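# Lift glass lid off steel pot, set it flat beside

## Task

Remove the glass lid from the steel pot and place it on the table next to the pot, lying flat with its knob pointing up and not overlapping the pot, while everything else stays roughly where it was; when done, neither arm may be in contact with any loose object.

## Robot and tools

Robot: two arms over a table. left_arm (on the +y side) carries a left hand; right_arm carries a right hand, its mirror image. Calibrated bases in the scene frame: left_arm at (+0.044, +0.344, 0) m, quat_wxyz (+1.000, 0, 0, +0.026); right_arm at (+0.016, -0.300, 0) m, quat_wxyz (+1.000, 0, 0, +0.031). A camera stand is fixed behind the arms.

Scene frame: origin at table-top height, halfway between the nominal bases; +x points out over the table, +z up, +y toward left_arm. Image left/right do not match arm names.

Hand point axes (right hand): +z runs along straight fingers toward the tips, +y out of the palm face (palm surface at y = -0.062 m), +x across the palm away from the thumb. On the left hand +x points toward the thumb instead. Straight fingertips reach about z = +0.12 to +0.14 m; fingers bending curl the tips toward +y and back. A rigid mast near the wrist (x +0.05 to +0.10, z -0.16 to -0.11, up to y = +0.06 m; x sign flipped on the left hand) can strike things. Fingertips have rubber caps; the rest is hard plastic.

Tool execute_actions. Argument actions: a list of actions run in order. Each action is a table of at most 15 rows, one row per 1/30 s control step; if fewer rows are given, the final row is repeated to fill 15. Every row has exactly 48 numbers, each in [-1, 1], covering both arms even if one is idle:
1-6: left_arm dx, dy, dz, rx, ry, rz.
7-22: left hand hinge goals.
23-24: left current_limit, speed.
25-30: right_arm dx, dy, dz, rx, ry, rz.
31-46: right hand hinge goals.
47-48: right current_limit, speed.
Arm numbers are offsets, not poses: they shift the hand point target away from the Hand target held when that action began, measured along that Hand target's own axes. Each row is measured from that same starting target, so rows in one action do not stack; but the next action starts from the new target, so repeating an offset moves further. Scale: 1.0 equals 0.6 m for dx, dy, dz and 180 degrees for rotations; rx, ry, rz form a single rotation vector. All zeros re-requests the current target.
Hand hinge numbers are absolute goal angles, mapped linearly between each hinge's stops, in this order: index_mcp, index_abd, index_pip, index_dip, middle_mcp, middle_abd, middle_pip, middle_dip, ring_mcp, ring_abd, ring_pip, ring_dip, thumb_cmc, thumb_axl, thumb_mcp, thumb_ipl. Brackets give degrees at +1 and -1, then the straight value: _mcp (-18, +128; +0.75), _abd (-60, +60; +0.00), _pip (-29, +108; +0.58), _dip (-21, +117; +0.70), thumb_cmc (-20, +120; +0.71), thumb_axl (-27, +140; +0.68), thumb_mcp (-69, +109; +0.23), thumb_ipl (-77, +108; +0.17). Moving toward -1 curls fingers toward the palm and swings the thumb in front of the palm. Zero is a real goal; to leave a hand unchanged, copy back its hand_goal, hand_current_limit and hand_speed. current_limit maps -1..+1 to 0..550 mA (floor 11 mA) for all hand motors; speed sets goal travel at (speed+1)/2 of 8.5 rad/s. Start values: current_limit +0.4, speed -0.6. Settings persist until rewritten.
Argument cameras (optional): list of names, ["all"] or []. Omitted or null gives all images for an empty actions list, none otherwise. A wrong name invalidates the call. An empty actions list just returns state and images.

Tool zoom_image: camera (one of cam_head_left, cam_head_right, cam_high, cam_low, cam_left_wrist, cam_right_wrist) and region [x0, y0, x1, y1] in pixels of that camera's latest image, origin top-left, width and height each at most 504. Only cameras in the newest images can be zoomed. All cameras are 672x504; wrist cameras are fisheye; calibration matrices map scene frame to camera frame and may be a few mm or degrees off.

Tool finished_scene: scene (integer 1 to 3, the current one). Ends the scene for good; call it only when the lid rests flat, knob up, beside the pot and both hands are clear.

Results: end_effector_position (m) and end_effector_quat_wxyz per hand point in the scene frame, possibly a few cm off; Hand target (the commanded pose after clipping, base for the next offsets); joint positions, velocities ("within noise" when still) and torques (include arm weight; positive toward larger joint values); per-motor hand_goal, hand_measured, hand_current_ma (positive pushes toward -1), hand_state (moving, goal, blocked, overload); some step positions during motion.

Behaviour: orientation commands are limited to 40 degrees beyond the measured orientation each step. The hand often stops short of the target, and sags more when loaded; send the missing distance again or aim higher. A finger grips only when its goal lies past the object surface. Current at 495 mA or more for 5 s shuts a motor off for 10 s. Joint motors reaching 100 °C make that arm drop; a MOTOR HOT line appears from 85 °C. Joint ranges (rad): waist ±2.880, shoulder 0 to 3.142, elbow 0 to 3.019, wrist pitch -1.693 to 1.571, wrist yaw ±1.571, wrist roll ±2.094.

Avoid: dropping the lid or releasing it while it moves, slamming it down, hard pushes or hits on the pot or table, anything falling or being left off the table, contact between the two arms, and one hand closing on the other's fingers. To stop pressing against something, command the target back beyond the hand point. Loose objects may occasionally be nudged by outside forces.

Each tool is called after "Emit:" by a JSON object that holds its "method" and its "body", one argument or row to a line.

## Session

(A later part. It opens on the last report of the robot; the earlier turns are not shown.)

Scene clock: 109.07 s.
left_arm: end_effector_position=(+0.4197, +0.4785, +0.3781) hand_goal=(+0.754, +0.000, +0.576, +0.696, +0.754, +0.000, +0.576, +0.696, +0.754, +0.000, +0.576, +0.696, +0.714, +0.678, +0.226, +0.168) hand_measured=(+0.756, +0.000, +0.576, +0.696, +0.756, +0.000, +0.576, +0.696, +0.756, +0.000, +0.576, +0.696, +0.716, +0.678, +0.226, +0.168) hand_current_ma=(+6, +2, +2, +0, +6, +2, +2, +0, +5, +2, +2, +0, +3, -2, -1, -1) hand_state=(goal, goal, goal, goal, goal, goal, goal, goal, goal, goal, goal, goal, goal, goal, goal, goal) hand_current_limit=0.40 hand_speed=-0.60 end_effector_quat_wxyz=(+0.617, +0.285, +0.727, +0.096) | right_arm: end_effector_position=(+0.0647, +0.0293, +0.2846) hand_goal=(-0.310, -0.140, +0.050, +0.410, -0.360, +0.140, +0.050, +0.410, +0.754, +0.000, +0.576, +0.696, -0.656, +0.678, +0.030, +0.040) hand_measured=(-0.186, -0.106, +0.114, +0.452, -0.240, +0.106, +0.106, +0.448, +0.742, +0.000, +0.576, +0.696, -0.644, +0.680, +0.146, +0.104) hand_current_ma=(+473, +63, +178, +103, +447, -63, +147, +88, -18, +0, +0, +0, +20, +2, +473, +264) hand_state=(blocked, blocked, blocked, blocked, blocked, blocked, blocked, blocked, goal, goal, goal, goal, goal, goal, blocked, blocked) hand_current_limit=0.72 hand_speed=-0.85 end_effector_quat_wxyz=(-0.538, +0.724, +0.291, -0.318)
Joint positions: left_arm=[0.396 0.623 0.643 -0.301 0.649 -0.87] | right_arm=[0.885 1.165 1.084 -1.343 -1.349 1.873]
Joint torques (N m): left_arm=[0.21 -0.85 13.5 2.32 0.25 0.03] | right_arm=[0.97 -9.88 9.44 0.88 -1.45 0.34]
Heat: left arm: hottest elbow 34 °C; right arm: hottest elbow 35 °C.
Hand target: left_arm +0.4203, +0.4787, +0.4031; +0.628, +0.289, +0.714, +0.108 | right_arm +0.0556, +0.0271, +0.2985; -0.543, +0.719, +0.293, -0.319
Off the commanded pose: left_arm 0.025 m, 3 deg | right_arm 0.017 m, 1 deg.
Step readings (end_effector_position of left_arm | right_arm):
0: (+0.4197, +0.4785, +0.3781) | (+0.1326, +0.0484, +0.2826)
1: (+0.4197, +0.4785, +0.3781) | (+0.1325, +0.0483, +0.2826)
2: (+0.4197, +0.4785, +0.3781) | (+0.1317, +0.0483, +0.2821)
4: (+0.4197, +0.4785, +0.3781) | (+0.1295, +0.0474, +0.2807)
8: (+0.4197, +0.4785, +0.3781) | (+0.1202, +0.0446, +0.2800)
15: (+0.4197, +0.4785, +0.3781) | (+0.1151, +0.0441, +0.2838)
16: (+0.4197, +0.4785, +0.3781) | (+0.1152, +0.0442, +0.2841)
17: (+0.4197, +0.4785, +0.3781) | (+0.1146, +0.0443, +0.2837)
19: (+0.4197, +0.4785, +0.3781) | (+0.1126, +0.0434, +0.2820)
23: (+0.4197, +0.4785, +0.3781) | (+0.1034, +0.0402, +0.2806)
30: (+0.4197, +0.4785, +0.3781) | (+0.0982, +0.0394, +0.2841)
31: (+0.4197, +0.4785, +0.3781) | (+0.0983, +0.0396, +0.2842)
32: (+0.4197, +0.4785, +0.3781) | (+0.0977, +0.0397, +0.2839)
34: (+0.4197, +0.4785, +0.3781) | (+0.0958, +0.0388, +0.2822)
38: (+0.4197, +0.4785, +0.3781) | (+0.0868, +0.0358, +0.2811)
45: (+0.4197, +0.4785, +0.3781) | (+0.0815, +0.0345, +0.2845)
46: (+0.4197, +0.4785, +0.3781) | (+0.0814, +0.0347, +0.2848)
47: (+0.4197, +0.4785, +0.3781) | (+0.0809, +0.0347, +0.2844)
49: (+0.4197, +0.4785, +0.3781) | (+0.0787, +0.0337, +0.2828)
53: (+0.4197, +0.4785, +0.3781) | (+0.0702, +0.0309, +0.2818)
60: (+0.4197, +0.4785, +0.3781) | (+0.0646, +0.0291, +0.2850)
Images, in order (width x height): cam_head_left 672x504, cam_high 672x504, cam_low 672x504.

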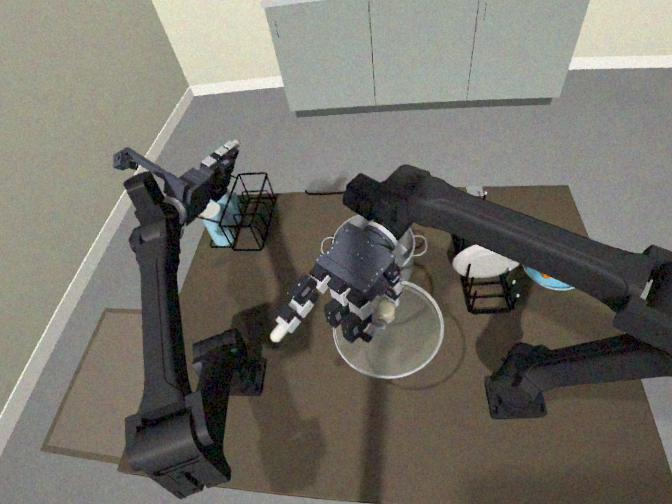

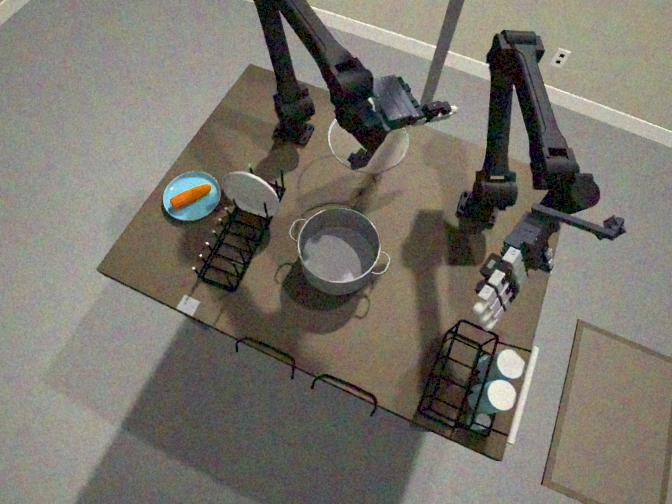

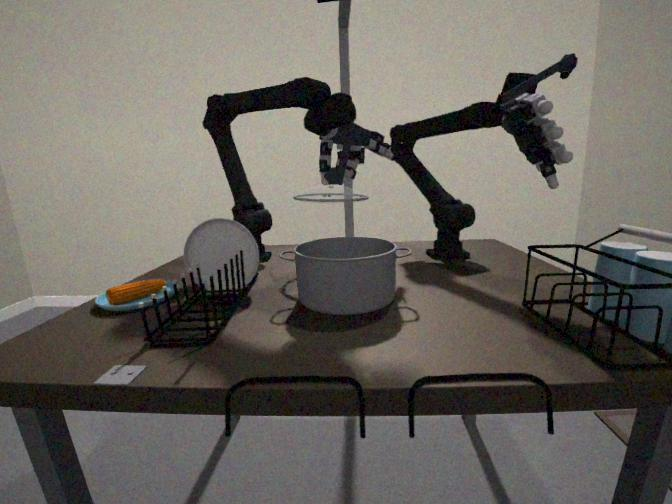

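Emit:
{"method": "execute_actions", "body": {
  "actions": [
    [[0,0,0,0,0,0,0.754,0,0.576,0.696,0.754,0,0.576,0.696,0.754,0,0.576,0.696,0.714,0.678,0.226,0.168,0.4,-0.6,0.0021,0.0145,0.0031,0,0,0,-0.31,-0.14,0.05,0.41,-0.36,0.14,0.05,0.41,0.754,0,0.576,0.696,-0.657,0.678,0.03,0.04,0.72,-0.85]],
    [[0,0,0,0,0,0,0.754,0,0.576,0.696,0.754,0,0.576,0.696,0.754,0,0.576,0.696,0.714,0.678,0.226,0.168,0.4,-0.6,0.0042,0.029,0.0062,0,0,0,-0.31,-0.14,0.05,0.41,-0.36,0.14,0.05,0.41,0.754,0,0.576,0.696,-0.657,0.678,0.03,0.04,0.72,-0.85]],
    [[0,0,0,0,0,0,0.754,0,0.576,0.696,0.754,0,0.576,0.696,0.754,0,0.576,0.696,0.714,0.678,0.226,0.168,0.4,-0.6,0.0042,0.029,0.0062,0,0,0,-0.31,-0.14,0.05,0.41,-0.36,0.14,0.05,0.41,0.754,0,0.576,0.696,-0.657,0.678,0.03,0.04,0.72,-0.85]],
    [[0,0,0,0,0,0,0.754,0,0.576,0.696,0.754,0,0.576,0.696,0.754,0,0.576,0.696,0.714,0.678,0.226,0.168,0.4,-0.6,0.0042,0.029,0.0062,0,0,0,-0.31,-0.14,0.05,0.41,-0.36,0.14,0.05,0.41,0.754,0,0.576,0.696,-0.657,0.678,0.03,0.04,0.72,-0.85]],
    [[0,0,0,0,0,0,0.754,0,0.576,0.696,0.754,0,0.576,0.696,0.754,0,0.576,0.696,0.714,0.678,0.226,0.168,0.4,-0.6,0.0042,0.029,0.0062,0,0,0,-0.31,-0.14,0.05,0.41,-0.36,0.14,0.05,0.41,0.754,0,0.576,0.696,-0.657,0.678,0.03,0.04,0.72,-0.85]],
    [[0,0,0,0,0,0,0.754,0,0.576,0.696,0.754,0,0.576,0.696,0.754,0,0.576,0.696,0.714,0.678,0.226,0.168,0.4,-0.6,0.0042,0.029,0.0062,0,0,0,-0.31,-0.14,0.05,0.41,-0.36,0.14,0.05,0.41,0.754,0,0.576,0.696,-0.657,0.678,0.03,0.04,0.72,-0.85]]
  ],
  "cameras": ["cam_low","cam_head_left","cam_high"]
}}

Emit:
{"method": "zoom_image", "body": {
  "camera": "cam_low",
  "region": [270, 140, 430, 280]
}}

Emit:
{"method": "zoom_image", "body": {
  "camera": "cam_head_left",
  "region": [290, 220, 470, 400]
}}

Scene clock: 116.67 s.
left_arm: end_effector_position=(+0.4197, +0.4785, +0.3781) hand_goal=(+0.754, +0.000, +0.576, +0.696, +0.754, +0.000, +0.576, +0.696, +0.754, +0.000, +0.576, +0.696, +0.714, +0.678, +0.226, +0.168) hand_measured=(+0.756, +0.000, +0.576, +0.696, +0.756, +0.000, +0.576, +0.696, +0.756, +0.000, +0.576, +0.696, +0.716, +0.678, +0.226, +0.168) hand_current_ma=(+6, +2, +2, +0, +6, +2, +2, +0, +5, +2, +2, +0, +3, -2, -1, -1) hand_state=(goal, goal, goal, goal, goal, goal, goal, goal, goal, goal, goal, goal, goal, goal, goal, goal) hand_current_limit=0.40 hand_speed=-0.60 end_effector_quat_wxyz=(+0.617, +0.285, +0.727, +0.096) | right_arm: end_effector_position=(+0.0616, +0.0248, +0.1904) hand_goal=(-0.310, -0.140, +0.050, +0.410, -0.360, +0.140, +0.050, +0.410, +0.754, +0.000, +0.576, +0.696, -0.656, +0.678, +0.030, +0.040) hand_measured=(-0.186, -0.106, +0.114, +0.452, -0.240, +0.106, +0.106, +0.448, +0.742, +0.000, +0.576, +0.696, -0.644, +0.680, +0.146, +0.104) hand_current_ma=(+473, +63, +178, +103, +447, -63, +147, +88, -18, +0, +0, +0, +20, +2, +473, +264) hand_state=(blocked, blocked, blocked, blocked, blocked, blocked, blocked, blocked, goal, goal, goal, goal, goal, goal, blocked, blocked) hand_current_limit=0.72 hand_speed=-0.85 end_effector_quat_wxyz=(-0.541, +0.724, +0.294, -0.312)
Joint positions: left_arm=[0.396 0.623 0.643 -0.301 0.649 -0.87] | right_arm=[0.885 1.194 0.855 -1.057 -1.346 1.887]
Joint torques (N m): left_arm=[0.38 -0.79 13.46 2.3 0.27 0.03] | right_arm=[1.08 -8.53 9.16 0.99 -1.49 0.35]
Heat: left arm: hottest elbow 34 °C; right arm: hottest elbow 35 °C.
Hand target: left_arm +0.4203, +0.4787, +0.4031; +0.628, +0.289, +0.714, +0.108 | right_arm +0.0556, +0.0271, +0.1997; -0.543, +0.719, +0.293, -0.319
Off the commanded pose: left_arm 0.025 m, 3 deg | right_arm 0.011 m, 1 deg.
Step readings (end_effector_position of left_arm | right_arm):
0: (+0.4197, +0.4785, +0.3781) | (+0.0647, +0.0293, +0.2846)
1: (+0.4197, +0.4785, +0.3781) | (+0.0647, +0.0293, +0.2846)
2: (+0.4197, +0.4785, +0.3781) | (+0.0647, +0.0294, +0.2841)
4: (+0.4197, +0.4785, +0.3781) | (+0.0648, +0.0295, +0.2819)
8: (+0.4197, +0.4785, +0.3781) | (+0.0645, +0.0288, +0.2767)
15: (+0.4197, +0.4785, +0.3781) | (+0.0644, +0.0288, +0.2752)
16: (+0.4197, +0.4785, +0.3781) | (+0.0645, +0.0288, +0.2751)
17: (+0.4197, +0.4785, +0.3781) | (+0.0646, +0.0290, +0.2745)
19: (+0.4197, +0.4785, +0.3781) | (+0.0645, +0.0289, +0.2705)
23: (+0.4197, +0.4785, +0.3781) | (+0.0632, +0.0270, +0.2613)
30: (+0.4197, +0.4785, +0.3781) | (+0.0634, +0.0272, +0.2585)
31: (+0.4197, +0.4785, +0.3781) | (+0.0635, +0.0274, +0.2585)
32: (+0.4197, +0.4785, +0.3781) | (+0.0636, +0.0276, +0.2577)
34: (+0.4197, +0.4785, +0.3781) | (+0.0639, +0.0279, +0.2541)
38: (+0.4197, +0.4785, +0.3781) | (+0.0625, +0.0259, +0.2452)
45: (+0.4197, +0.4785, +0.3781) | (+0.0625, +0.0260, +0.2426)
46: (+0.4197, +0.4785, +0.3781) | (+0.0626, +0.0261, +0.2425)
47: (+0.4197, +0.4785, +0.3781) | (+0.0628, +0.0264, +0.2419)
49: (+0.4197, +0.4785, +0.3781) | (+0.0630, +0.0267, +0.2382)
53: (+0.4197, +0.4785, +0.3781) | (+0.0617, +0.0249, +0.2297)
60: (+0.4197, +0.4785, +0.3781) | (+0.0618, +0.0250, +0.2266)
61: (+0.4197, +0.4785, +0.3781) | (+0.0619, +0.0252, +0.2266)
62: (+0.4197, +0.4785, +0.3781) | (+0.0621, +0.0254, +0.2258)
64: (+0.4197, +0.4785, +0.3781) | (+0.0623, +0.0257, +0.2222)
68: (+0.4197, +0.4785, +0.3781) | (+0.0615, +0.0246, +0.2129)
75: (+0.4197, +0.4785, +0.3781) | (+0.0617, +0.0249, +0.2081)
76: (+0.4197, +0.4785, +0.3781) | (+0.0618, +0.0250, +0.2080)
77: (+0.4197, +0.4785, +0.3781) | (+0.0619, +0.0252, +0.2073)
79: (+0.4197, +0.4785, +0.3781) | (+0.0622, +0.0256, +0.2040)
83: (+0.4197, +0.4785, +0.3781) | (+0.0614, +0.0245, +0.1952)
90: (+0.4197, +0.4785, +0.3781) | (+0.0614, +0.0245, +0.1905)
Images, in order (width x height): cam_head_left 672x504, cam_high 672x504, cam_low 672x504.

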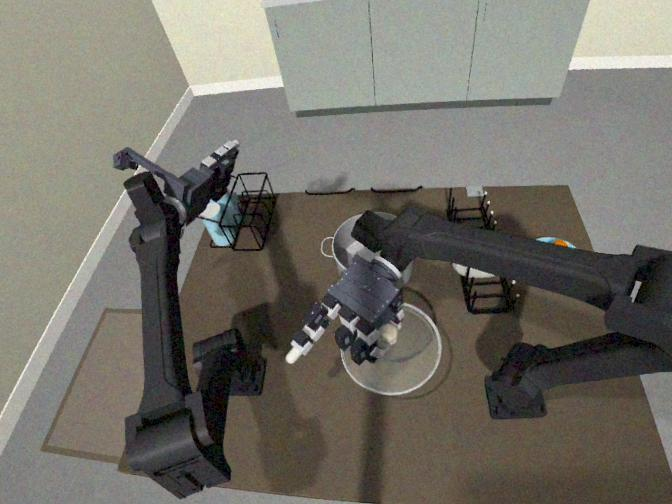

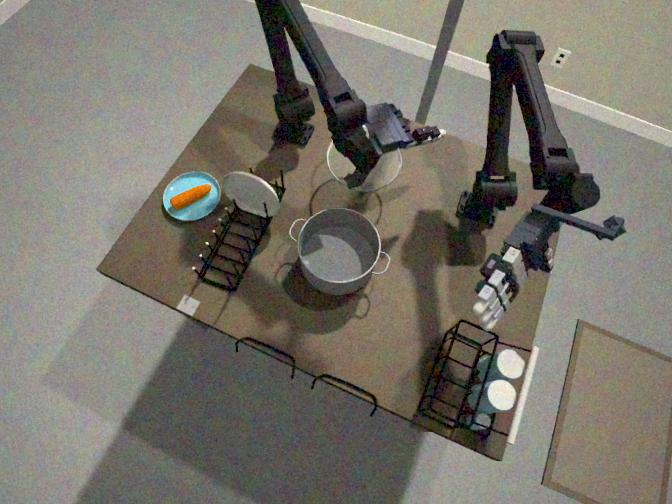

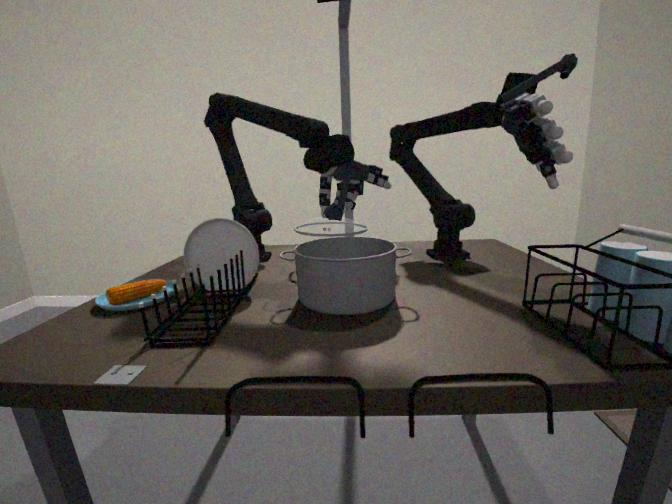

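Scaled by 3.150.

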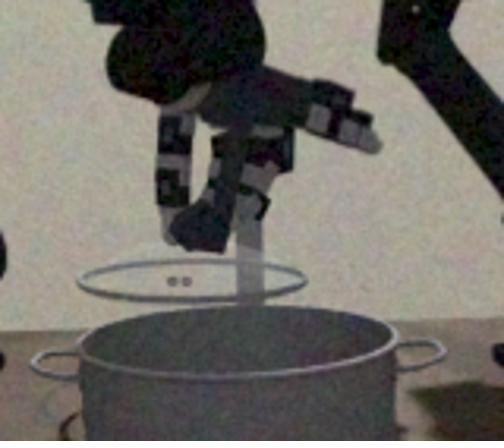

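Scaled by 2.800.

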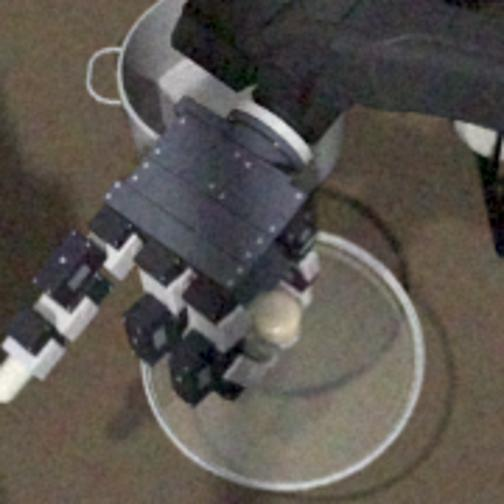

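Emit:
{"method": "zoom_image", "body": {
  "camera": "cam_high",
  "region": [300, 90, 440, 300]
}}

Scaled by 2.400.

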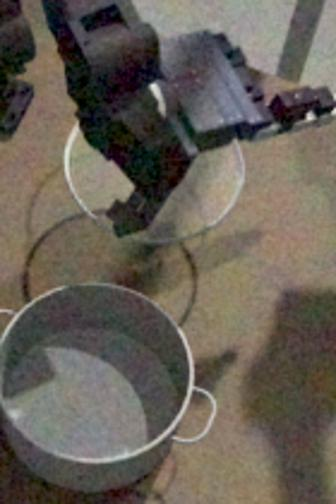

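Emit:
{"method": "execute_actions", "body": {
  "actions": [
    [[0,0,0,0,0,0,0.754,0,0.576,0.696,0.754,0,0.576,0.696,0.754,0,0.576,0.696,0.714,0.678,0.226,0.168,0.4,-0.6,0.0035,0.0242,0.0051,0,0,0,-0.31,-0.14,0.05,0.41,-0.36,0.14,0.05,0.41,0.754,0,0.576,0.696,-0.657,0.678,0.03,0.04,0.72,-0.85]],
    [[0,0,0,0,0,0,0.754,0,0.576,0.696,0.754,0,0.576,0.696,0.754,0,0.576,0.696,0.714,0.678,0.226,0.168,0.4,-0.6,0.0035,0.0242,0.0051,0,0,0,-0.31,-0.14,0.05,0.41,-0.36,0.14,0.05,0.41,0.754,0,0.576,0.696,-0.657,0.678,0.03,0.04,0.72,-0.85]],
    [[0,0,0,0,0,0,0.754,0,0.576,0.696,0.754,0,0.576,0.696,0.754,0,0.576,0.696,0.714,0.678,0.226,0.168,0.4,-0.6,0.0035,0.0242,0.0051,0,0,0,-0.31,-0.14,0.05,0.41,-0.36,0.14,0.05,0.41,0.754,0,0.576,0.696,-0.657,0.678,0.03,0.04,0.72,-0.85]]
  ],
  "cameras": ["cam_low","cam_head_left","cam_high"]
}}

Emit:
{"method": "zoom_image", "body": {
  "camera": "cam_head_left",
  "region": [290, 240, 470, 420]
}}

Emit:
{"method": "zoom_image", "body": {
  "camera": "cam_high",
  "region": [300, 90, 440, 300]
}}

Scene clock: 121.47 s.
left_arm: end_effector_position=(+0.4197, +0.4785, +0.3781) hand_goal=(+0.754, +0.000, +0.576, +0.696, +0.754, +0.000, +0.576, +0.696, +0.754, +0.000, +0.576, +0.696, +0.714, +0.678, +0.226, +0.168) hand_measured=(+0.756, +0.000, +0.576, +0.696, +0.756, +0.000, +0.576, +0.696, +0.756, +0.000, +0.576, +0.696, +0.716, +0.678, +0.226, +0.168) hand_current_ma=(+6, +2, +2, +0, +6, +2, +2, +0, +5, +2, +2, +0, +3, -2, -1, -1) hand_state=(goal, goal, goal, goal, goal, goal, goal, goal, goal, goal, goal, goal, goal, goal, goal, goal) hand_current_limit=0.40 hand_speed=-0.60 end_effector_quat_wxyz=(+0.617, +0.285, +0.727, +0.096) | right_arm: end_effector_position=(+0.0612, +0.0243, +0.1463) hand_goal=(-0.310, -0.140, +0.050, +0.410, -0.360, +0.140, +0.050, +0.410, +0.754, +0.000, +0.576, +0.696, -0.656, +0.678, +0.030, +0.040) hand_measured=(-0.186, -0.106, +0.114, +0.452, -0.240, +0.106, +0.106, +0.448, +0.742, +0.000, +0.576, +0.696, -0.644, +0.680, +0.146, +0.104) hand_current_ma=(+473, +63, +178, +103, +447, -63, +147, +88, -18, +0, +0, +0, +20, +2, +473, +264) hand_state=(blocked, blocked, blocked, blocked, blocked, blocked, blocked, blocked, goal, goal, goal, goal, goal, goal, blocked, blocked) hand_current_limit=0.72 hand_speed=-0.85 end_effector_quat_wxyz=(-0.541, +0.724, +0.294, -0.312)
Joint positions: left_arm=[0.396 0.623 0.643 -0.301 0.649 -0.87] | right_arm=[0.885 1.246 0.771 -0.92 -1.346 1.888]
Joint torques (N m): left_arm=[0.44 -0.73 13.49 2.32 0.25 0.04] | right_arm=[1.14 -8.47 8.64 0.96 -1.5 0.33]
Motor temperatures (°C): left_arm=[24 24 35 26 23 26] | right_arm=[24 28 35 23 28 23]
Heat: left arm: hottest elbow 35 °C; right arm: hottest elbow 35 °C.
Hand target: left_arm +0.4203, +0.4787, +0.4031; +0.628, +0.289, +0.714, +0.108 | right_arm +0.0557, +0.0271, +0.1548; -0.544, +0.719, +0.293, -0.319
Off the commanded pose: left_arm 0.025 m, 3 deg | right_arm 0.011 m, 1 deg.
Step readings (end_effector_position of left_arm | right_arm):
0: (+0.4197, +0.4785, +0.3781) | (+0.0616, +0.0248, +0.1904)
1: (+0.4197, +0.4785, +0.3781) | (+0.0617, +0.0249, +0.1904)
2: (+0.4197, +0.4785, +0.3781) | (+0.0618, +0.0250, +0.1899)
4: (+0.4197, +0.4785, +0.3781) | (+0.0620, +0.0254, +0.1874)
8: (+0.4197, +0.4785, +0.3781) | (+0.0614, +0.0245, +0.1800)
15: (+0.4197, +0.4785, +0.3781) | (+0.0613, +0.0244, +0.1760)
16: (+0.4197, +0.4785, +0.3781) | (+0.0615, +0.0246, +0.1760)
17: (+0.4197, +0.4785, +0.3781) | (+0.0616, +0.0249, +0.1754)
19: (+0.4197, +0.4785, +0.3781) | (+0.0619, +0.0252, +0.1728)
23: (+0.4197, +0.4785, +0.3781) | (+0.0614, +0.0245, +0.1655)
30: (+0.4197, +0.4785, +0.3781) | (+0.0612, +0.0242, +0.1611)
31: (+0.4197, +0.4785, +0.3781) | (+0.0613, +0.0244, +0.1611)
32: (+0.4197, +0.4785, +0.3781) | (+0.0614, +0.0246, +0.1604)
34: (+0.4197, +0.4785, +0.3781) | (+0.0619, +0.0252, +0.1580)
38: (+0.4197, +0.4785, +0.3781) | (+0.0614, +0.0245, +0.1507)
45: (+0.4197, +0.4785, +0.3781) | (+0.0610, +0.0240, +0.1463)
Images, in order (width x height): cam_head_left 672x504, cam_high 672x504, cam_low 672x504.

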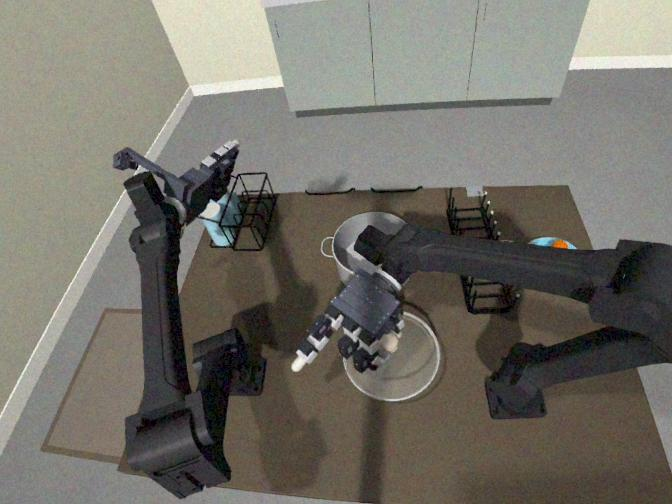

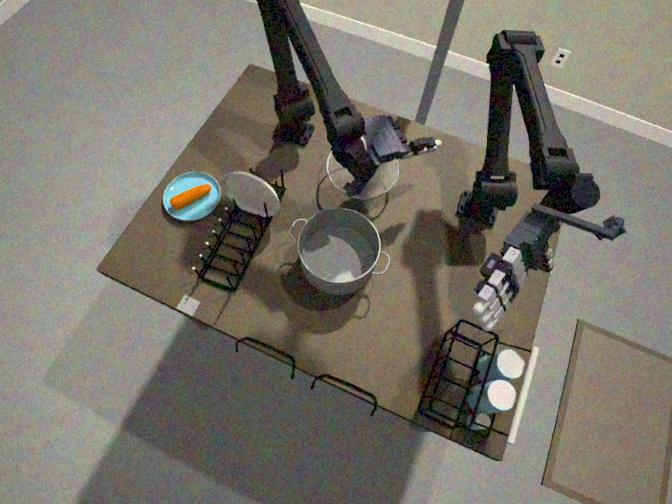

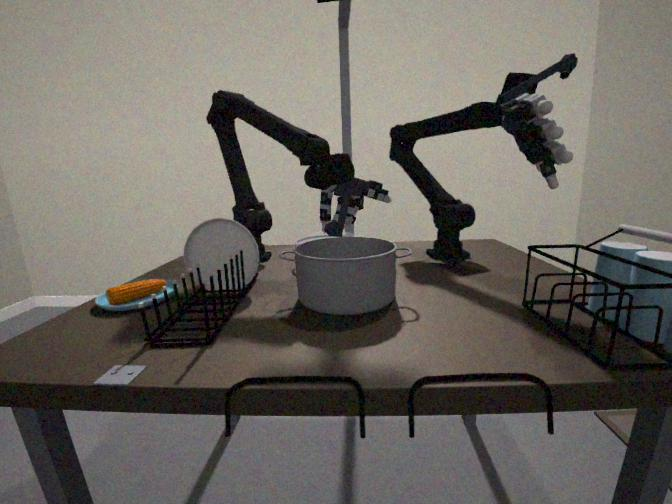

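Scaled by 2.800.

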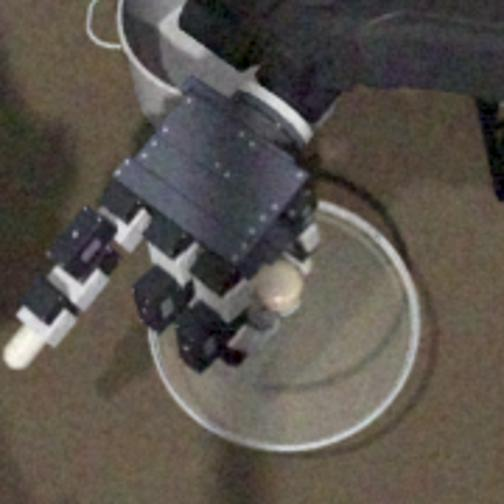

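Scaled by 2.400.

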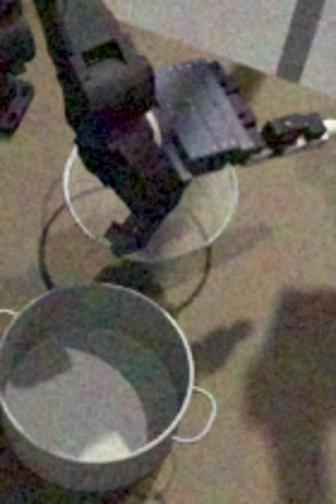

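Emit:
{"method": "execute_actions", "body": {
  "actions": [
    [[0,0,0,0,0,0,0.754,0,0.576,0.696,0.754,0,0.576,0.696,0.754,0,0.576,0.696,0.714,0.678,0.226,0.168,0.4,-0.6,0.0023,0.0161,0.0034,0,0,0,-0.31,-0.14,0.05,0.41,-0.36,0.14,0.05,0.41,0.754,0,0.576,0.696,-0.657,0.678,0.03,0.04,0.72,-0.85]],
    [[0,0,0,0,0,0,0.754,0,0.576,0.696,0.754,0,0.576,0.696,0.754,0,0.576,0.696,0.714,0.678,0.226,0.168,0.4,-0.6,0.0023,0.0161,0.0034,0,0,0,-0.31,-0.14,0.05,0.41,-0.36,0.14,0.05,0.41,0.754,0,0.576,0.696,-0.657,0.678,0.03,0.04,0.72,-0.85]],
    [[0,0,0,0,0,0,0.754,0,0.576,0.696,0.754,0,0.576,0.696,0.754,0,0.576,0.696,0.714,0.678,0.226,0.168,0.4,-0.6,0.0014,0.0097,0.0021,0,0,0,-0.31,-0.14,0.05,0.41,-0.36,0.14,0.05,0.41,0.754,0,0.576,0.696,-0.657,0.678,0.03,0.04,0.72,-0.85]]
  ],
  "cameras": ["cam_low","cam_head_left","cam_high"]
}}

Emit:
{"method": "zoom_image", "body": {
  "camera": "cam_head_left",
  "region": [290, 240, 470, 420]
}}

Emit:
{"method": "zoom_image", "body": {
  "camera": "cam_high",
  "region": [300, 90, 440, 300]
}}

Scene clock: 125.20 s.
left_arm: end_effector_position=(+0.4197, +0.4785, +0.3781) hand_goal=(+0.754, +0.000, +0.576, +0.696, +0.754, +0.000, +0.576, +0.696, +0.754, +0.000, +0.576, +0.696, +0.714, +0.678, +0.226, +0.168) hand_measured=(+0.756, +0.000, +0.576, +0.696, +0.756, +0.000, +0.576, +0.696, +0.756, +0.000, +0.576, +0.696, +0.716, +0.678, +0.226, +0.168) hand_current_ma=(+6, +2, +2, +0, +6, +2, +2, +0, +5, +2, +2, +0, +3, -2, -1, -1) hand_state=(goal, goal, goal, goal, goal, goal, goal, goal, goal, goal, goal, goal, goal, goal, goal, goal) hand_current_limit=0.40 hand_speed=-0.60 end_effector_quat_wxyz=(+0.617, +0.285, +0.727, +0.096) | right_arm: end_effector_position=(+0.0614, +0.0245, +0.1220) hand_goal=(-0.310, -0.140, +0.050, +0.410, -0.360, +0.140, +0.050, +0.410, +0.754, +0.000, +0.576, +0.696, -0.656, +0.678, +0.030, +0.040) hand_measured=(-0.186, -0.106, +0.114, +0.452, -0.240, +0.106, +0.106, +0.448, +0.742, +0.000, +0.576, +0.696, -0.644, +0.680, +0.146, +0.104) hand_current_ma=(+473, +63, +178, +103, +447, -63, +147, +88, -18, +0, +0, +0, +20, +2, +473, +264) hand_state=(blocked, blocked, blocked, blocked, blocked, blocked, blocked, blocked, goal, goal, goal, goal, goal, goal, blocked, blocked) hand_current_limit=0.72 hand_speed=-0.85 end_effector_quat_wxyz=(-0.542, +0.723, +0.295, -0.310)
Joint positions: left_arm=[0.396 0.623 0.643 -0.301 0.649 -0.87] | right_arm=[0.885 1.283 0.729 -0.836 -1.346 1.889]
Joint torques (N m): left_arm=[0.21 -0.79 13.48 2.3 0.26 0.03] | right_arm=[1.03 -8.7 8.13 1.02 -1.5 0.32]
Heat: left arm: hottest elbow 35 °C; right arm: hottest elbow 35 °C.
Hand target: left_arm +0.4203, +0.4787, +0.4031; +0.628, +0.289, +0.714, +0.108 | right_arm +0.0557, +0.0271, +0.1289; -0.544, +0.719, +0.293, -0.319
Off the commanded pose: left_arm 0.025 m, 3 deg | right_arm 0.009 m, 1 deg.
Step readings (end_effector_position of left_arm | right_arm):
0: (+0.4197, +0.4785, +0.3781) | (+0.0612, +0.0243, +0.1463)
1: (+0.4197, +0.4785, +0.3781) | (+0.0613, +0.0243, +0.1463)
2: (+0.4197, +0.4785, +0.3781) | (+0.0614, +0.0245, +0.1460)
4: (+0.4197, +0.4785, +0.3781) | (+0.0617, +0.0249, +0.1446)
8: (+0.4197, +0.4785, +0.3781) | (+0.0615, +0.0247, +0.1402)
15: (+0.4197, +0.4785, +0.3781) | (+0.0611, +0.0241, +0.1372)
16: (+0.4197, +0.4785, +0.3781) | (+0.0612, +0.0243, +0.1372)
17: (+0.4197, +0.4785, +0.3781) | (+0.0614, +0.0245, +0.1369)
19: (+0.4197, +0.4785, +0.3781) | (+0.0617, +0.0250, +0.1354)
23: (+0.4197, +0.4785, +0.3781) | (+0.0615, +0.0246, +0.1303)
30: (+0.4197, +0.4785, +0.3781) | (+0.0610, +0.0240, +0.1272)
31: (+0.4197, +0.4785, +0.3781) | (+0.0611, +0.0242, +0.1272)
32: (+0.4197, +0.4785, +0.3781) | (+0.0613, +0.0243, +0.1271)
34: (+0.4197, +0.4785, +0.3781) | (+0.0616, +0.0248, +0.1264)
38: (+0.4197, +0.4785, +0.3781) | (+0.0616, +0.0248, +0.1239)
45: (+0.4197, +0.4785, +0.3781) | (+0.0613, +0.0244, +0.1221)
Images, in order (width x height): cam_head_left 672x504, cam_high 672x504, cam_low 672x504.

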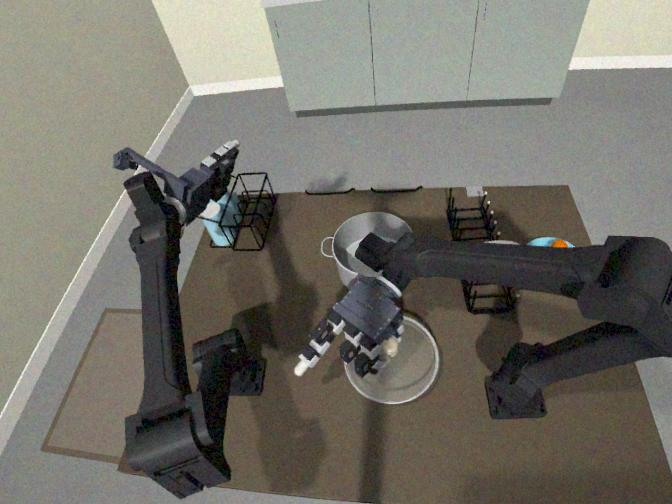

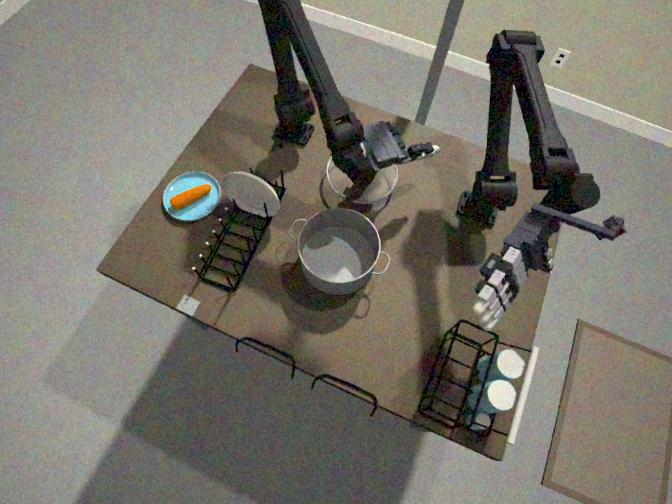

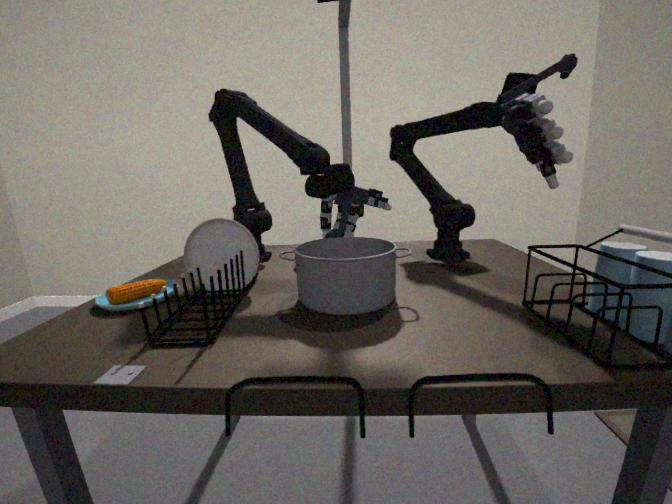

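Scaled by 2.800.

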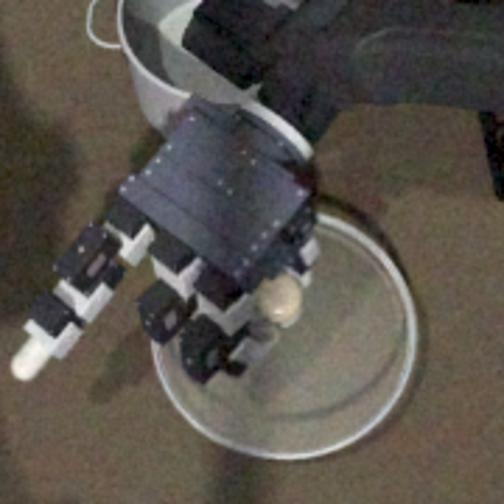

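Scaled by 2.400.

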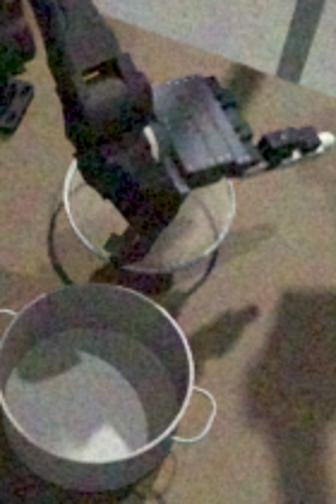

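Emit:
{"method": "execute_actions", "body": {
  "actions": [
    [[0,0,0,0,0,0,0.754,0,0.576,0.696,0.754,0,0.576,0.696,0.754,0,0.576,0.696,0.714,0.678,0.226,0.168,0.4,-0.6,0.0012,0.0081,0.0017,0,0,0,-0.31,-0.14,0.05,0.41,-0.36,0.14,0.05,0.41,0.754,0,0.576,0.696,-0.657,0.678,0.03,0.04,0.72,-0.85]],
    [[0,0,0,0,0,0,0.754,0,0.576,0.696,0.754,0,0.576,0.696,0.754,0,0.576,0.696,0.714,0.678,0.226,0.168,0.4,-0.6,0.0012,0.0081,0.0017,0,0,0,-0.31,-0.14,0.05,0.41,-0.36,0.14,0.05,0.41,0.754,0,0.576,0.696,-0.657,0.678,0.03,0.04,0.72,-0.85]],
    [[0,0,0,0,0,0,0.754,0,0.576,0.696,0.754,0,0.576,0.696,0.754,0,0.576,0.696,0.714,0.678,0.226,0.168,0.4,-0.6,0.0012,0.0081,0.0017,0,0,0,-0.31,-0.14,0.05,0.41,-0.36,0.14,0.05,0.41,0.754,0,0.576,0.696,-0.657,0.678,0.03,0.04,0.72,-0.85]]
  ],
  "cameras": ["cam_head_left","cam_high"]
}}

Emit:
{"method": "zoom_image", "body": {
  "camera": "cam_head_left",
  "region": [330, 280, 460, 410]
}}

Emit:
{"method": "zoom_image", "body": {
  "camera": "cam_high",
  "region": [310, 130, 430, 250]
}}

Scene clock: 128.33 s.
left_arm: end_effector_position=(+0.4197, +0.4785, +0.3781) hand_goal=(+0.754, +0.000, +0.576, +0.696, +0.754, +0.000, +0.576, +0.696, +0.754, +0.000, +0.576, +0.696, +0.714, +0.678, +0.226, +0.168) hand_measured=(+0.756, +0.000, +0.576, +0.696, +0.756, +0.000, +0.576, +0.696, +0.756, +0.000, +0.576, +0.696, +0.716, +0.678, +0.226, +0.168) hand_current_ma=(+6, +2, +2, +0, +6, +2, +2, +0, +5, +2, +2, +0, +3, -2, -1, -1) hand_state=(goal, goal, goal, goal, goal, goal, goal, goal, goal, goal, goal, goal, goal, goal, goal, goal) hand_current_limit=0.40 hand_speed=-0.60 end_effector_quat_wxyz=(+0.617, +0.285, +0.727, +0.096) | right_arm: end_effector_position=(+0.0612, +0.0243, +0.1071) hand_goal=(-0.310, -0.140, +0.050, +0.410, -0.360, +0.140, +0.050, +0.410, +0.754, +0.000, +0.576, +0.696, -0.656, +0.678, +0.030, +0.040) hand_measured=(-0.186, -0.106, +0.114, +0.452, -0.240, +0.106, +0.106, +0.448, +0.742, +0.000, +0.576, +0.696, -0.644, +0.680, +0.146, +0.104) hand_current_ma=(+473, +63, +178, +103, +447, -63, +147, +88, -18, +0, +0, +0, +20, +2, +473, +264) hand_state=(blocked, blocked, blocked, blocked, blocked, blocked, blocked, blocked, goal, goal, goal, goal, goal, goal, blocked, blocked) hand_current_limit=0.72 hand_speed=-0.85 end_effector_quat_wxyz=(-0.542, +0.723, +0.295, -0.310)
Joint positions: left_arm=[0.396 0.623 0.643 -0.301 0.649 -0.87] | right_arm=[0.885 1.309 0.706 -0.786 -1.346 1.889]
Joint torques (N m): left_arm=[0.21 -0.85 13.46 2.33 0.26 0.03] | right_arm=[0.85 -8.76 7.88 1.02 -1.51 0.32]
Heat: left arm: hottest elbow 35 °C; right arm: hottest elbow 35 °C.
Hand target: left_arm +0.4203, +0.4787, +0.4031; +0.628, +0.289, +0.714, +0.108 | right_arm +0.0557, +0.0271, +0.1137; -0.544, +0.719, +0.293, -0.319
Off the commanded pose: left_arm 0.025 m, 3 deg | right_arm 0.009 m, 1 deg.
Step readings (end_effector_position of left_arm | right_arm):
0: (+0.4197, +0.4785, +0.3781) | (+0.0614, +0.0245, +0.1220)
1: (+0.4197, +0.4785, +0.3781) | (+0.0614, +0.0245, +0.1220)
2: (+0.4197, +0.4785, +0.3781) | (+0.0615, +0.0247, +0.1219)
4: (+0.4197, +0.4785, +0.3781) | (+0.0617, +0.0250, +0.1212)
8: (+0.4197, +0.4785, +0.3781) | (+0.0616, +0.0248, +0.1187)
15: (+0.4197, +0.4785, +0.3781) | (+0.0612, +0.0243, +0.1170)
16: (+0.4197, +0.4785, +0.3781) | (+0.0613, +0.0244, +0.1170)
17: (+0.4197, +0.4785, +0.3781) | (+0.0614, +0.0246, +0.1170)
19: (+0.4197, +0.4785, +0.3781) | (+0.0619, +0.0252, +0.1165)
23: (+0.4197, +0.4785, +0.3781) | (+0.0619, +0.0253, +0.1141)
30: (+0.4197, +0.4785, +0.3781) | (+0.0612, +0.0242, +0.1121)
31: (+0.4197, +0.4785, +0.3781) | (+0.0612, +0.0243, +0.1121)
32: (+0.4197, +0.4785, +0.3781) | (+0.0614, +0.0245, +0.1119)
34: (+0.4197, +0.4785, +0.3781) | (+0.0619, +0.0252, +0.1116)
38: (+0.4197, +0.4785, +0.3781) | (+0.0621, +0.0255, +0.1093)
45: (+0.4197, +0.4785, +0.3781) | (+0.0611, +0.0241, +0.1071)
Images, in order (width x height): cam_head_left 672x504, cam_high 672x504.

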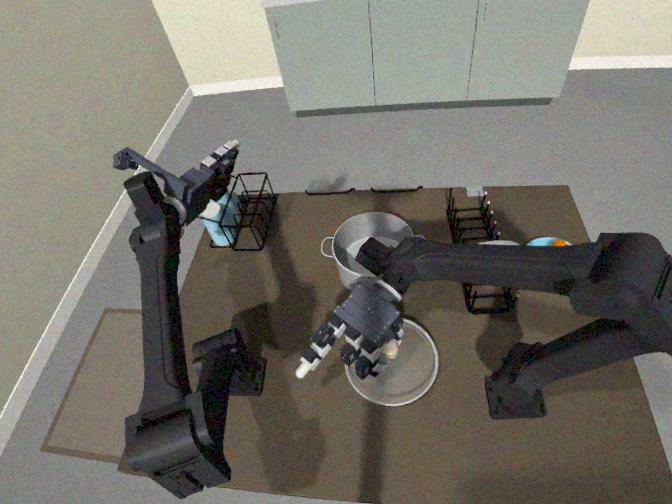

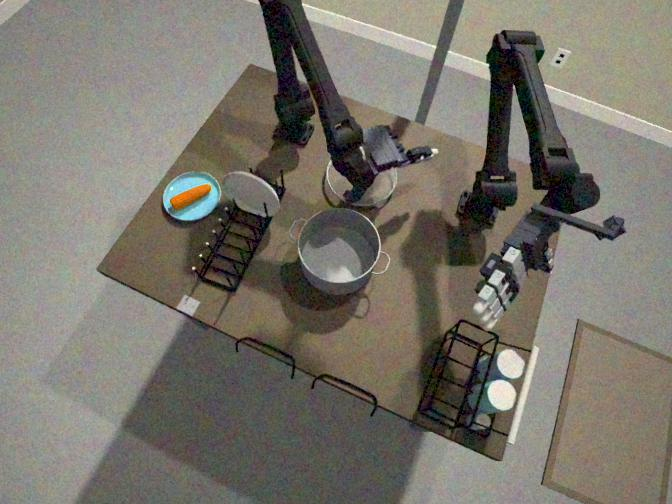

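Scaled by 3.877.

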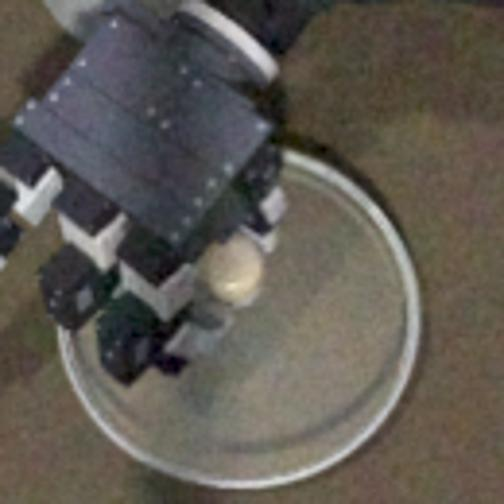

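Scaled by 4.200.

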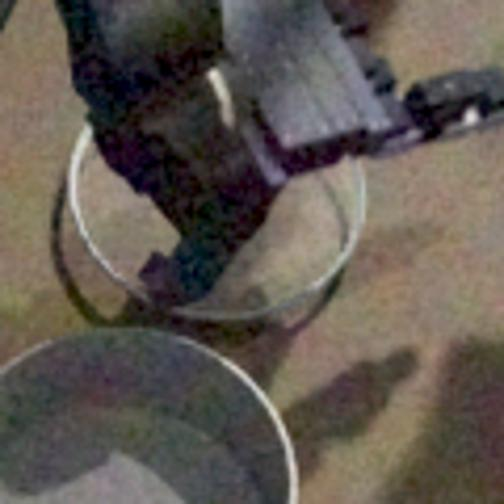

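Emit:
{"method": "execute_actions", "body": {
  "actions": [
    [[0,0,0,0,0,0,0.754,0,0.576,0.696,0.754,0,0.576,0.696,0.754,0,0.576,0.696,0.714,0.678,0.226,0.168,0.4,-0.6,0.0009,0.0065,0.0014,0,0,0,-0.31,-0.14,0.05,0.41,-0.36,0.14,0.05,0.41,0.754,0,0.576,0.696,-0.657,0.678,0.03,0.04,0.72,-0.85]],
    [[0,0,0,0,0,0,0.754,0,0.576,0.696,0.754,0,0.576,0.696,0.754,0,0.576,0.696,0.714,0.678,0.226,0.168,0.4,-0.6,0.0007,0.0048,0.001,0,0,0,-0.31,-0.14,0.05,0.41,-0.36,0.14,0.05,0.41,0.754,0,0.576,0.696,-0.657,0.678,0.03,0.04,0.72,-0.85]]
  ],
  "cameras": ["cam_head_left","cam_high"]
}}

Emit:
{"method": "zoom_image", "body": {
  "camera": "cam_head_left",
  "region": [330, 280, 460, 410]
}}

Emit:
{"method": "zoom_image", "body": {
  "camera": "cam_high",
  "region": [310, 130, 430, 250]
}}

Scene clock: 131.20 s.
left_arm: end_effector_position=(+0.4197, +0.4785, +0.3781) hand_goal=(+0.754, +0.000, +0.576, +0.696, +0.754, +0.000, +0.576, +0.696, +0.754, +0.000, +0.576, +0.696, +0.714, +0.678, +0.226, +0.168) hand_measured=(+0.756, +0.000, +0.576, +0.696, +0.756, +0.000, +0.576, +0.696, +0.756, +0.000, +0.576, +0.696, +0.716, +0.678, +0.226, +0.168) hand_current_ma=(+6, +2, +2, +0, +6, +2, +2, +0, +5, +2, +2, +0, +3, -2, -1, -1) hand_state=(goal, goal, goal, goal, goal, goal, goal, goal, goal, goal, goal, goal, goal, goal, goal, goal) hand_current_limit=0.40 hand_speed=-0.60 end_effector_quat_wxyz=(+0.617, +0.285, +0.727, +0.096) | right_arm: end_effector_position=(+0.0614, +0.0246, +0.1006) hand_goal=(-0.310, -0.140, +0.050, +0.410, -0.360, +0.140, +0.050, +0.410, +0.754, +0.000, +0.576, +0.696, -0.656, +0.678, +0.030, +0.040) hand_measured=(-0.186, -0.106, +0.114, +0.452, -0.240, +0.106, +0.106, +0.448, +0.742, +0.000, +0.576, +0.696, -0.644, +0.680, +0.146, +0.104) hand_current_ma=(+473, +63, +178, +103, +447, -63, +147, +88, -18, +0, +0, +0, +20, +2, +473, +264) hand_state=(blocked, blocked, blocked, blocked, blocked, blocked, blocked, blocked, goal, goal, goal, goal, goal, goal, blocked, blocked) hand_current_limit=0.72 hand_speed=-0.85 end_effector_quat_wxyz=(-0.543, +0.723, +0.295, -0.310)
Joint positions: left_arm=[0.396 0.623 0.643 -0.301 0.649 -0.87] | right_arm=[0.885 1.322 0.697 -0.763 -1.346 1.889]
Joint torques (N m): left_arm=[0.21 -0.85 13.45 2.3 0.25 0.03] | right_arm=[0.91 -8.76 7.71 1.07 -1.49 0.31]
Heat: left arm: hottest elbow 35 °C; right arm: hottest elbow 35 °C.
Hand target: left_arm +0.4203, +0.4787, +0.4031; +0.628, +0.289, +0.714, +0.108 | right_arm +0.0557, +0.0271, +0.1068; -0.544, +0.719, +0.293, -0.319
Off the commanded pose: left_arm 0.025 m, 3 deg | right_arm 0.009 m, 1 deg.
Step readings (end_effector_position of left_arm | right_arm):
0: (+0.4197, +0.4785, +0.3781) | (+0.0612, +0.0243, +0.1071)
1: (+0.4197, +0.4785, +0.3781) | (+0.0612, +0.0243, +0.1071)
2: (+0.4197, +0.4785, +0.3781) | (+0.0613, +0.0244, +0.1070)
4: (+0.4197, +0.4785, +0.3781) | (+0.0617, +0.0249, +0.1067)
8: (+0.4197, +0.4785, +0.3781) | (+0.0623, +0.0257, +0.1054)
15: (+0.4197, +0.4785, +0.3781) | (+0.0612, +0.0243, +0.1033)
16: (+0.4197, +0.4785, +0.3781) | (+0.0612, +0.0243, +0.1033)
17: (+0.4197, +0.4785, +0.3781) | (+0.0613, +0.0244, +0.1033)
19: (+0.4197, +0.4785, +0.3781) | (+0.0614, +0.0246, +0.1028)
23: (+0.4197, +0.4785, +0.3781) | (+0.0616, +0.0248, +0.1015)
30: (+0.4197, +0.4785, +0.3781) | (+0.0614, +0.0245, +0.1006)
Images, in order (width x height): cam_head_left 672x504, cam_high 672x504.

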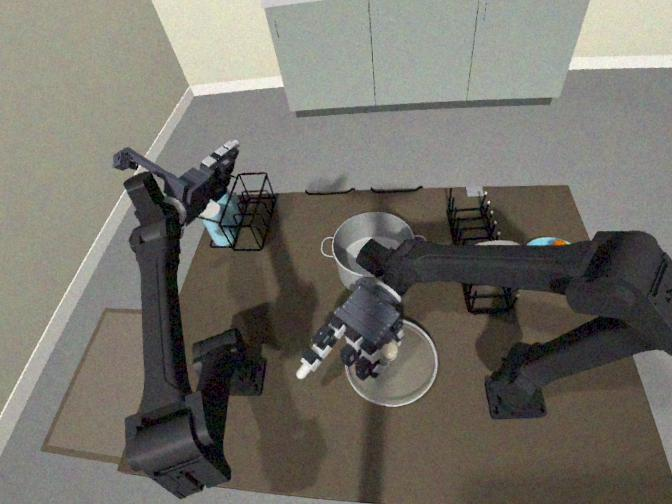

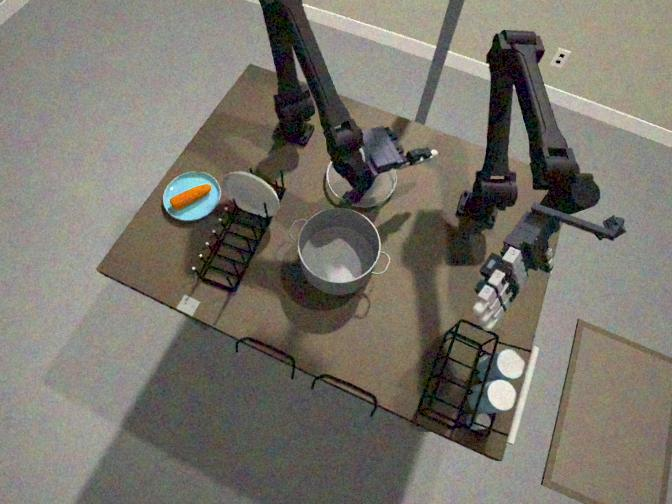

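Scaled by 3.877.

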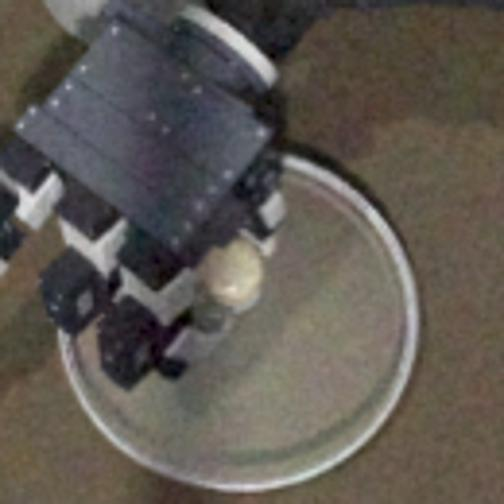

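Scaled by 4.200.

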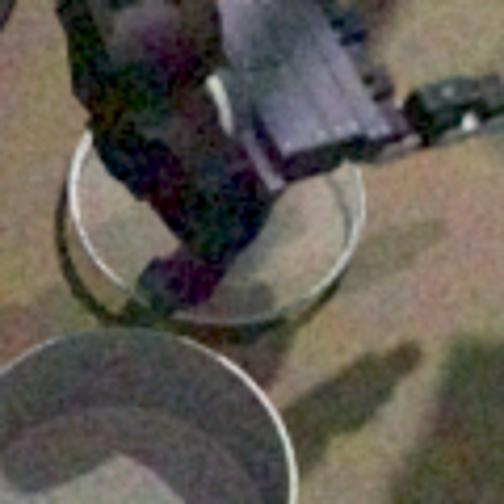

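Emit:
{"method": "execute_actions", "body": {
  "actions": [
    [[0,0,0,0,0,0,0.754,0,0.576,0.696,0.754,0,0.576,0.696,0.754,0,0.576,0.696,0.714,0.678,0.226,0.168,0.4,-0.6,0.0009,0.0065,0.0014,0,0,0,-0.31,-0.14,0.05,0.41,-0.36,0.14,0.05,0.41,0.754,0,0.576,0.696,-0.657,0.678,0.03,0.04,0.72,-0.85]],
    [[0,0,0,0,0,0,0.754,0,0.576,0.696,0.754,0,0.576,0.696,0.754,0,0.576,0.696,0.714,0.678,0.226,0.168,0.4,-0.6,0.0009,0.0065,0.0014,0,0,0,-0.31,-0.14,0.05,0.41,-0.36,0.14,0.05,0.41,0.754,0,0.576,0.696,-0.657,0.678,0.03,0.04,0.72,-0.85]]
  ],
  "cameras": ["cam_head_left","cam_high"]
}}

Emit:
{"method": "zoom_image", "body": {
  "camera": "cam_high",
  "region": [310, 130, 430, 250]
}}

Scene clock: 133.43 s.
left_arm: end_effector_position=(+0.4197, +0.4785, +0.3781) hand_goal=(+0.754, +0.000, +0.576, +0.696, +0.754, +0.000, +0.576, +0.696, +0.754, +0.000, +0.576, +0.696, +0.714, +0.678, +0.226, +0.168) hand_measured=(+0.756, +0.000, +0.576, +0.696, +0.756, +0.000, +0.576, +0.696, +0.756, +0.000, +0.576, +0.696, +0.716, +0.678, +0.226, +0.168) hand_current_ma=(+6, +2, +2, +0, +6, +2, +2, +0, +5, +2, +2, +0, +3, -2, -1, -1) hand_state=(goal, goal, goal, goal, goal, goal, goal, goal, goal, goal, goal, goal, goal, goal, goal, goal) hand_current_limit=0.40 hand_speed=-0.60 end_effector_quat_wxyz=(+0.617, +0.285, +0.727, +0.096) | right_arm: end_effector_position=(+0.0613, +0.0244, +0.0926) hand_goal=(-0.310, -0.140, +0.050, +0.410, -0.360, +0.140, +0.050, +0.410, +0.754, +0.000, +0.576, +0.696, -0.656, +0.678, +0.030, +0.040) hand_measured=(-0.186, -0.106, +0.114, +0.452, -0.240, +0.106, +0.106, +0.448, +0.742, +0.000, +0.576, +0.696, -0.644, +0.680, +0.146, +0.104) hand_current_ma=(+473, +63, +178, +103, +447, -63, +147, +88, -18, +0, +0, +0, +20, +2, +473, +264) hand_state=(blocked, blocked, blocked, blocked, blocked, blocked, blocked, blocked, goal, goal, goal, goal, goal, goal, blocked, blocked) hand_current_limit=0.72 hand_speed=-0.85 end_effector_quat_wxyz=(-0.543, +0.723, +0.295, -0.310)
Joint positions: left_arm=[0.396 0.623 0.643 -0.301 0.649 -0.87] | right_arm=[0.885 1.338 0.685 -0.735 -1.346 1.889]
Joint torques (N m): left_arm=[0.32 -0.85 13.44 2.29 0.25 0.02] | right_arm=[0.91 -9.11 7.57 1.07 -1.5 0.31]
Heat: left arm: hottest elbow 35 °C; right arm: hottest elbow 34 °C.
Hand target: left_arm +0.4203, +0.4787, +0.4031; +0.628, +0.289, +0.714, +0.108 | right_arm +0.0557, +0.0270, +0.0987; -0.544, +0.719, +0.293, -0.319
Off the commanded pose: left_arm 0.025 m, 3 deg | right_arm 0.009 m, 1 deg.
Step readings (end_effector_position of left_arm | right_arm):
0: (+0.4197, +0.4785, +0.3781) | (+0.0614, +0.0246, +0.1006)
1: (+0.4197, +0.4785, +0.3781) | (+0.0614, +0.0246, +0.1006)
2: (+0.4197, +0.4785, +0.3781) | (+0.0615, +0.0247, +0.1005)
4: (+0.4197, +0.4785, +0.3781) | (+0.0619, +0.0252, +0.1002)
8: (+0.4197, +0.4785, +0.3781) | (+0.0623, +0.0258, +0.0985)
15: (+0.4197, +0.4785, +0.3781) | (+0.0612, +0.0242, +0.0964)
16: (+0.4197, +0.4785, +0.3781) | (+0.0612, +0.0242, +0.0964)
17: (+0.4197, +0.4785, +0.3781) | (+0.0613, +0.0244, +0.0964)
19: (+0.4197, +0.4785, +0.3781) | (+0.0617, +0.0249, +0.0959)
23: (+0.4197, +0.4785, +0.3781) | (+0.0622, +0.0257, +0.0945)
30: (+0.4197, +0.4785, +0.3781) | (+0.0613, +0.0244, +0.0926)
Images, in order (width x height): cam_head_left 672x504, cam_high 672x504.

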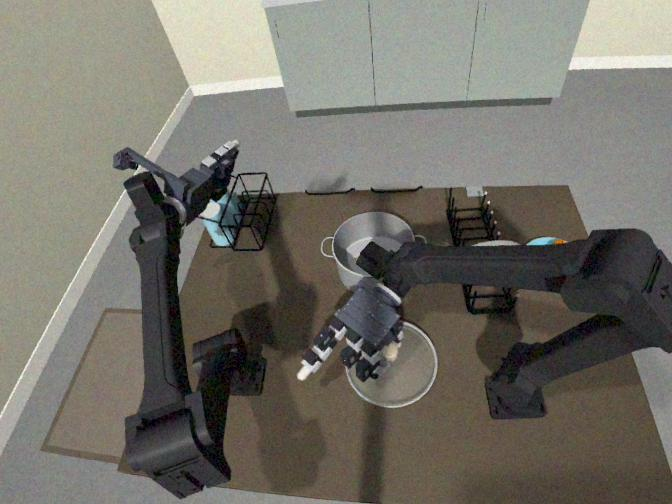

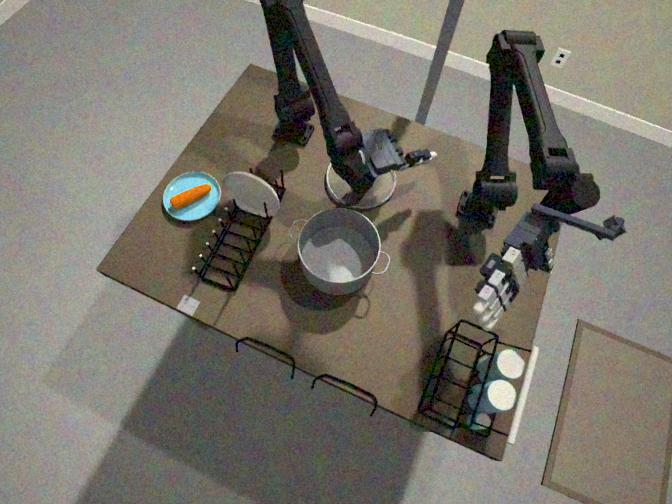

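Scaled by 4.200.

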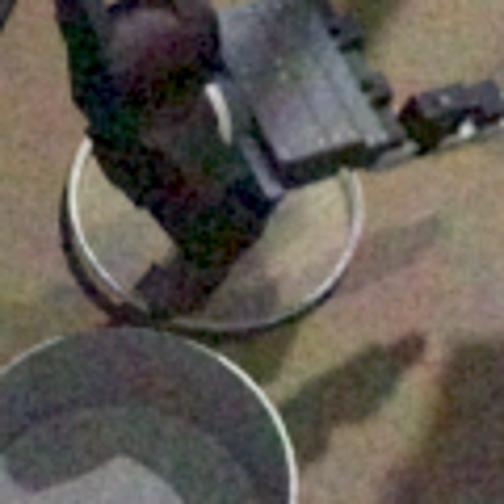

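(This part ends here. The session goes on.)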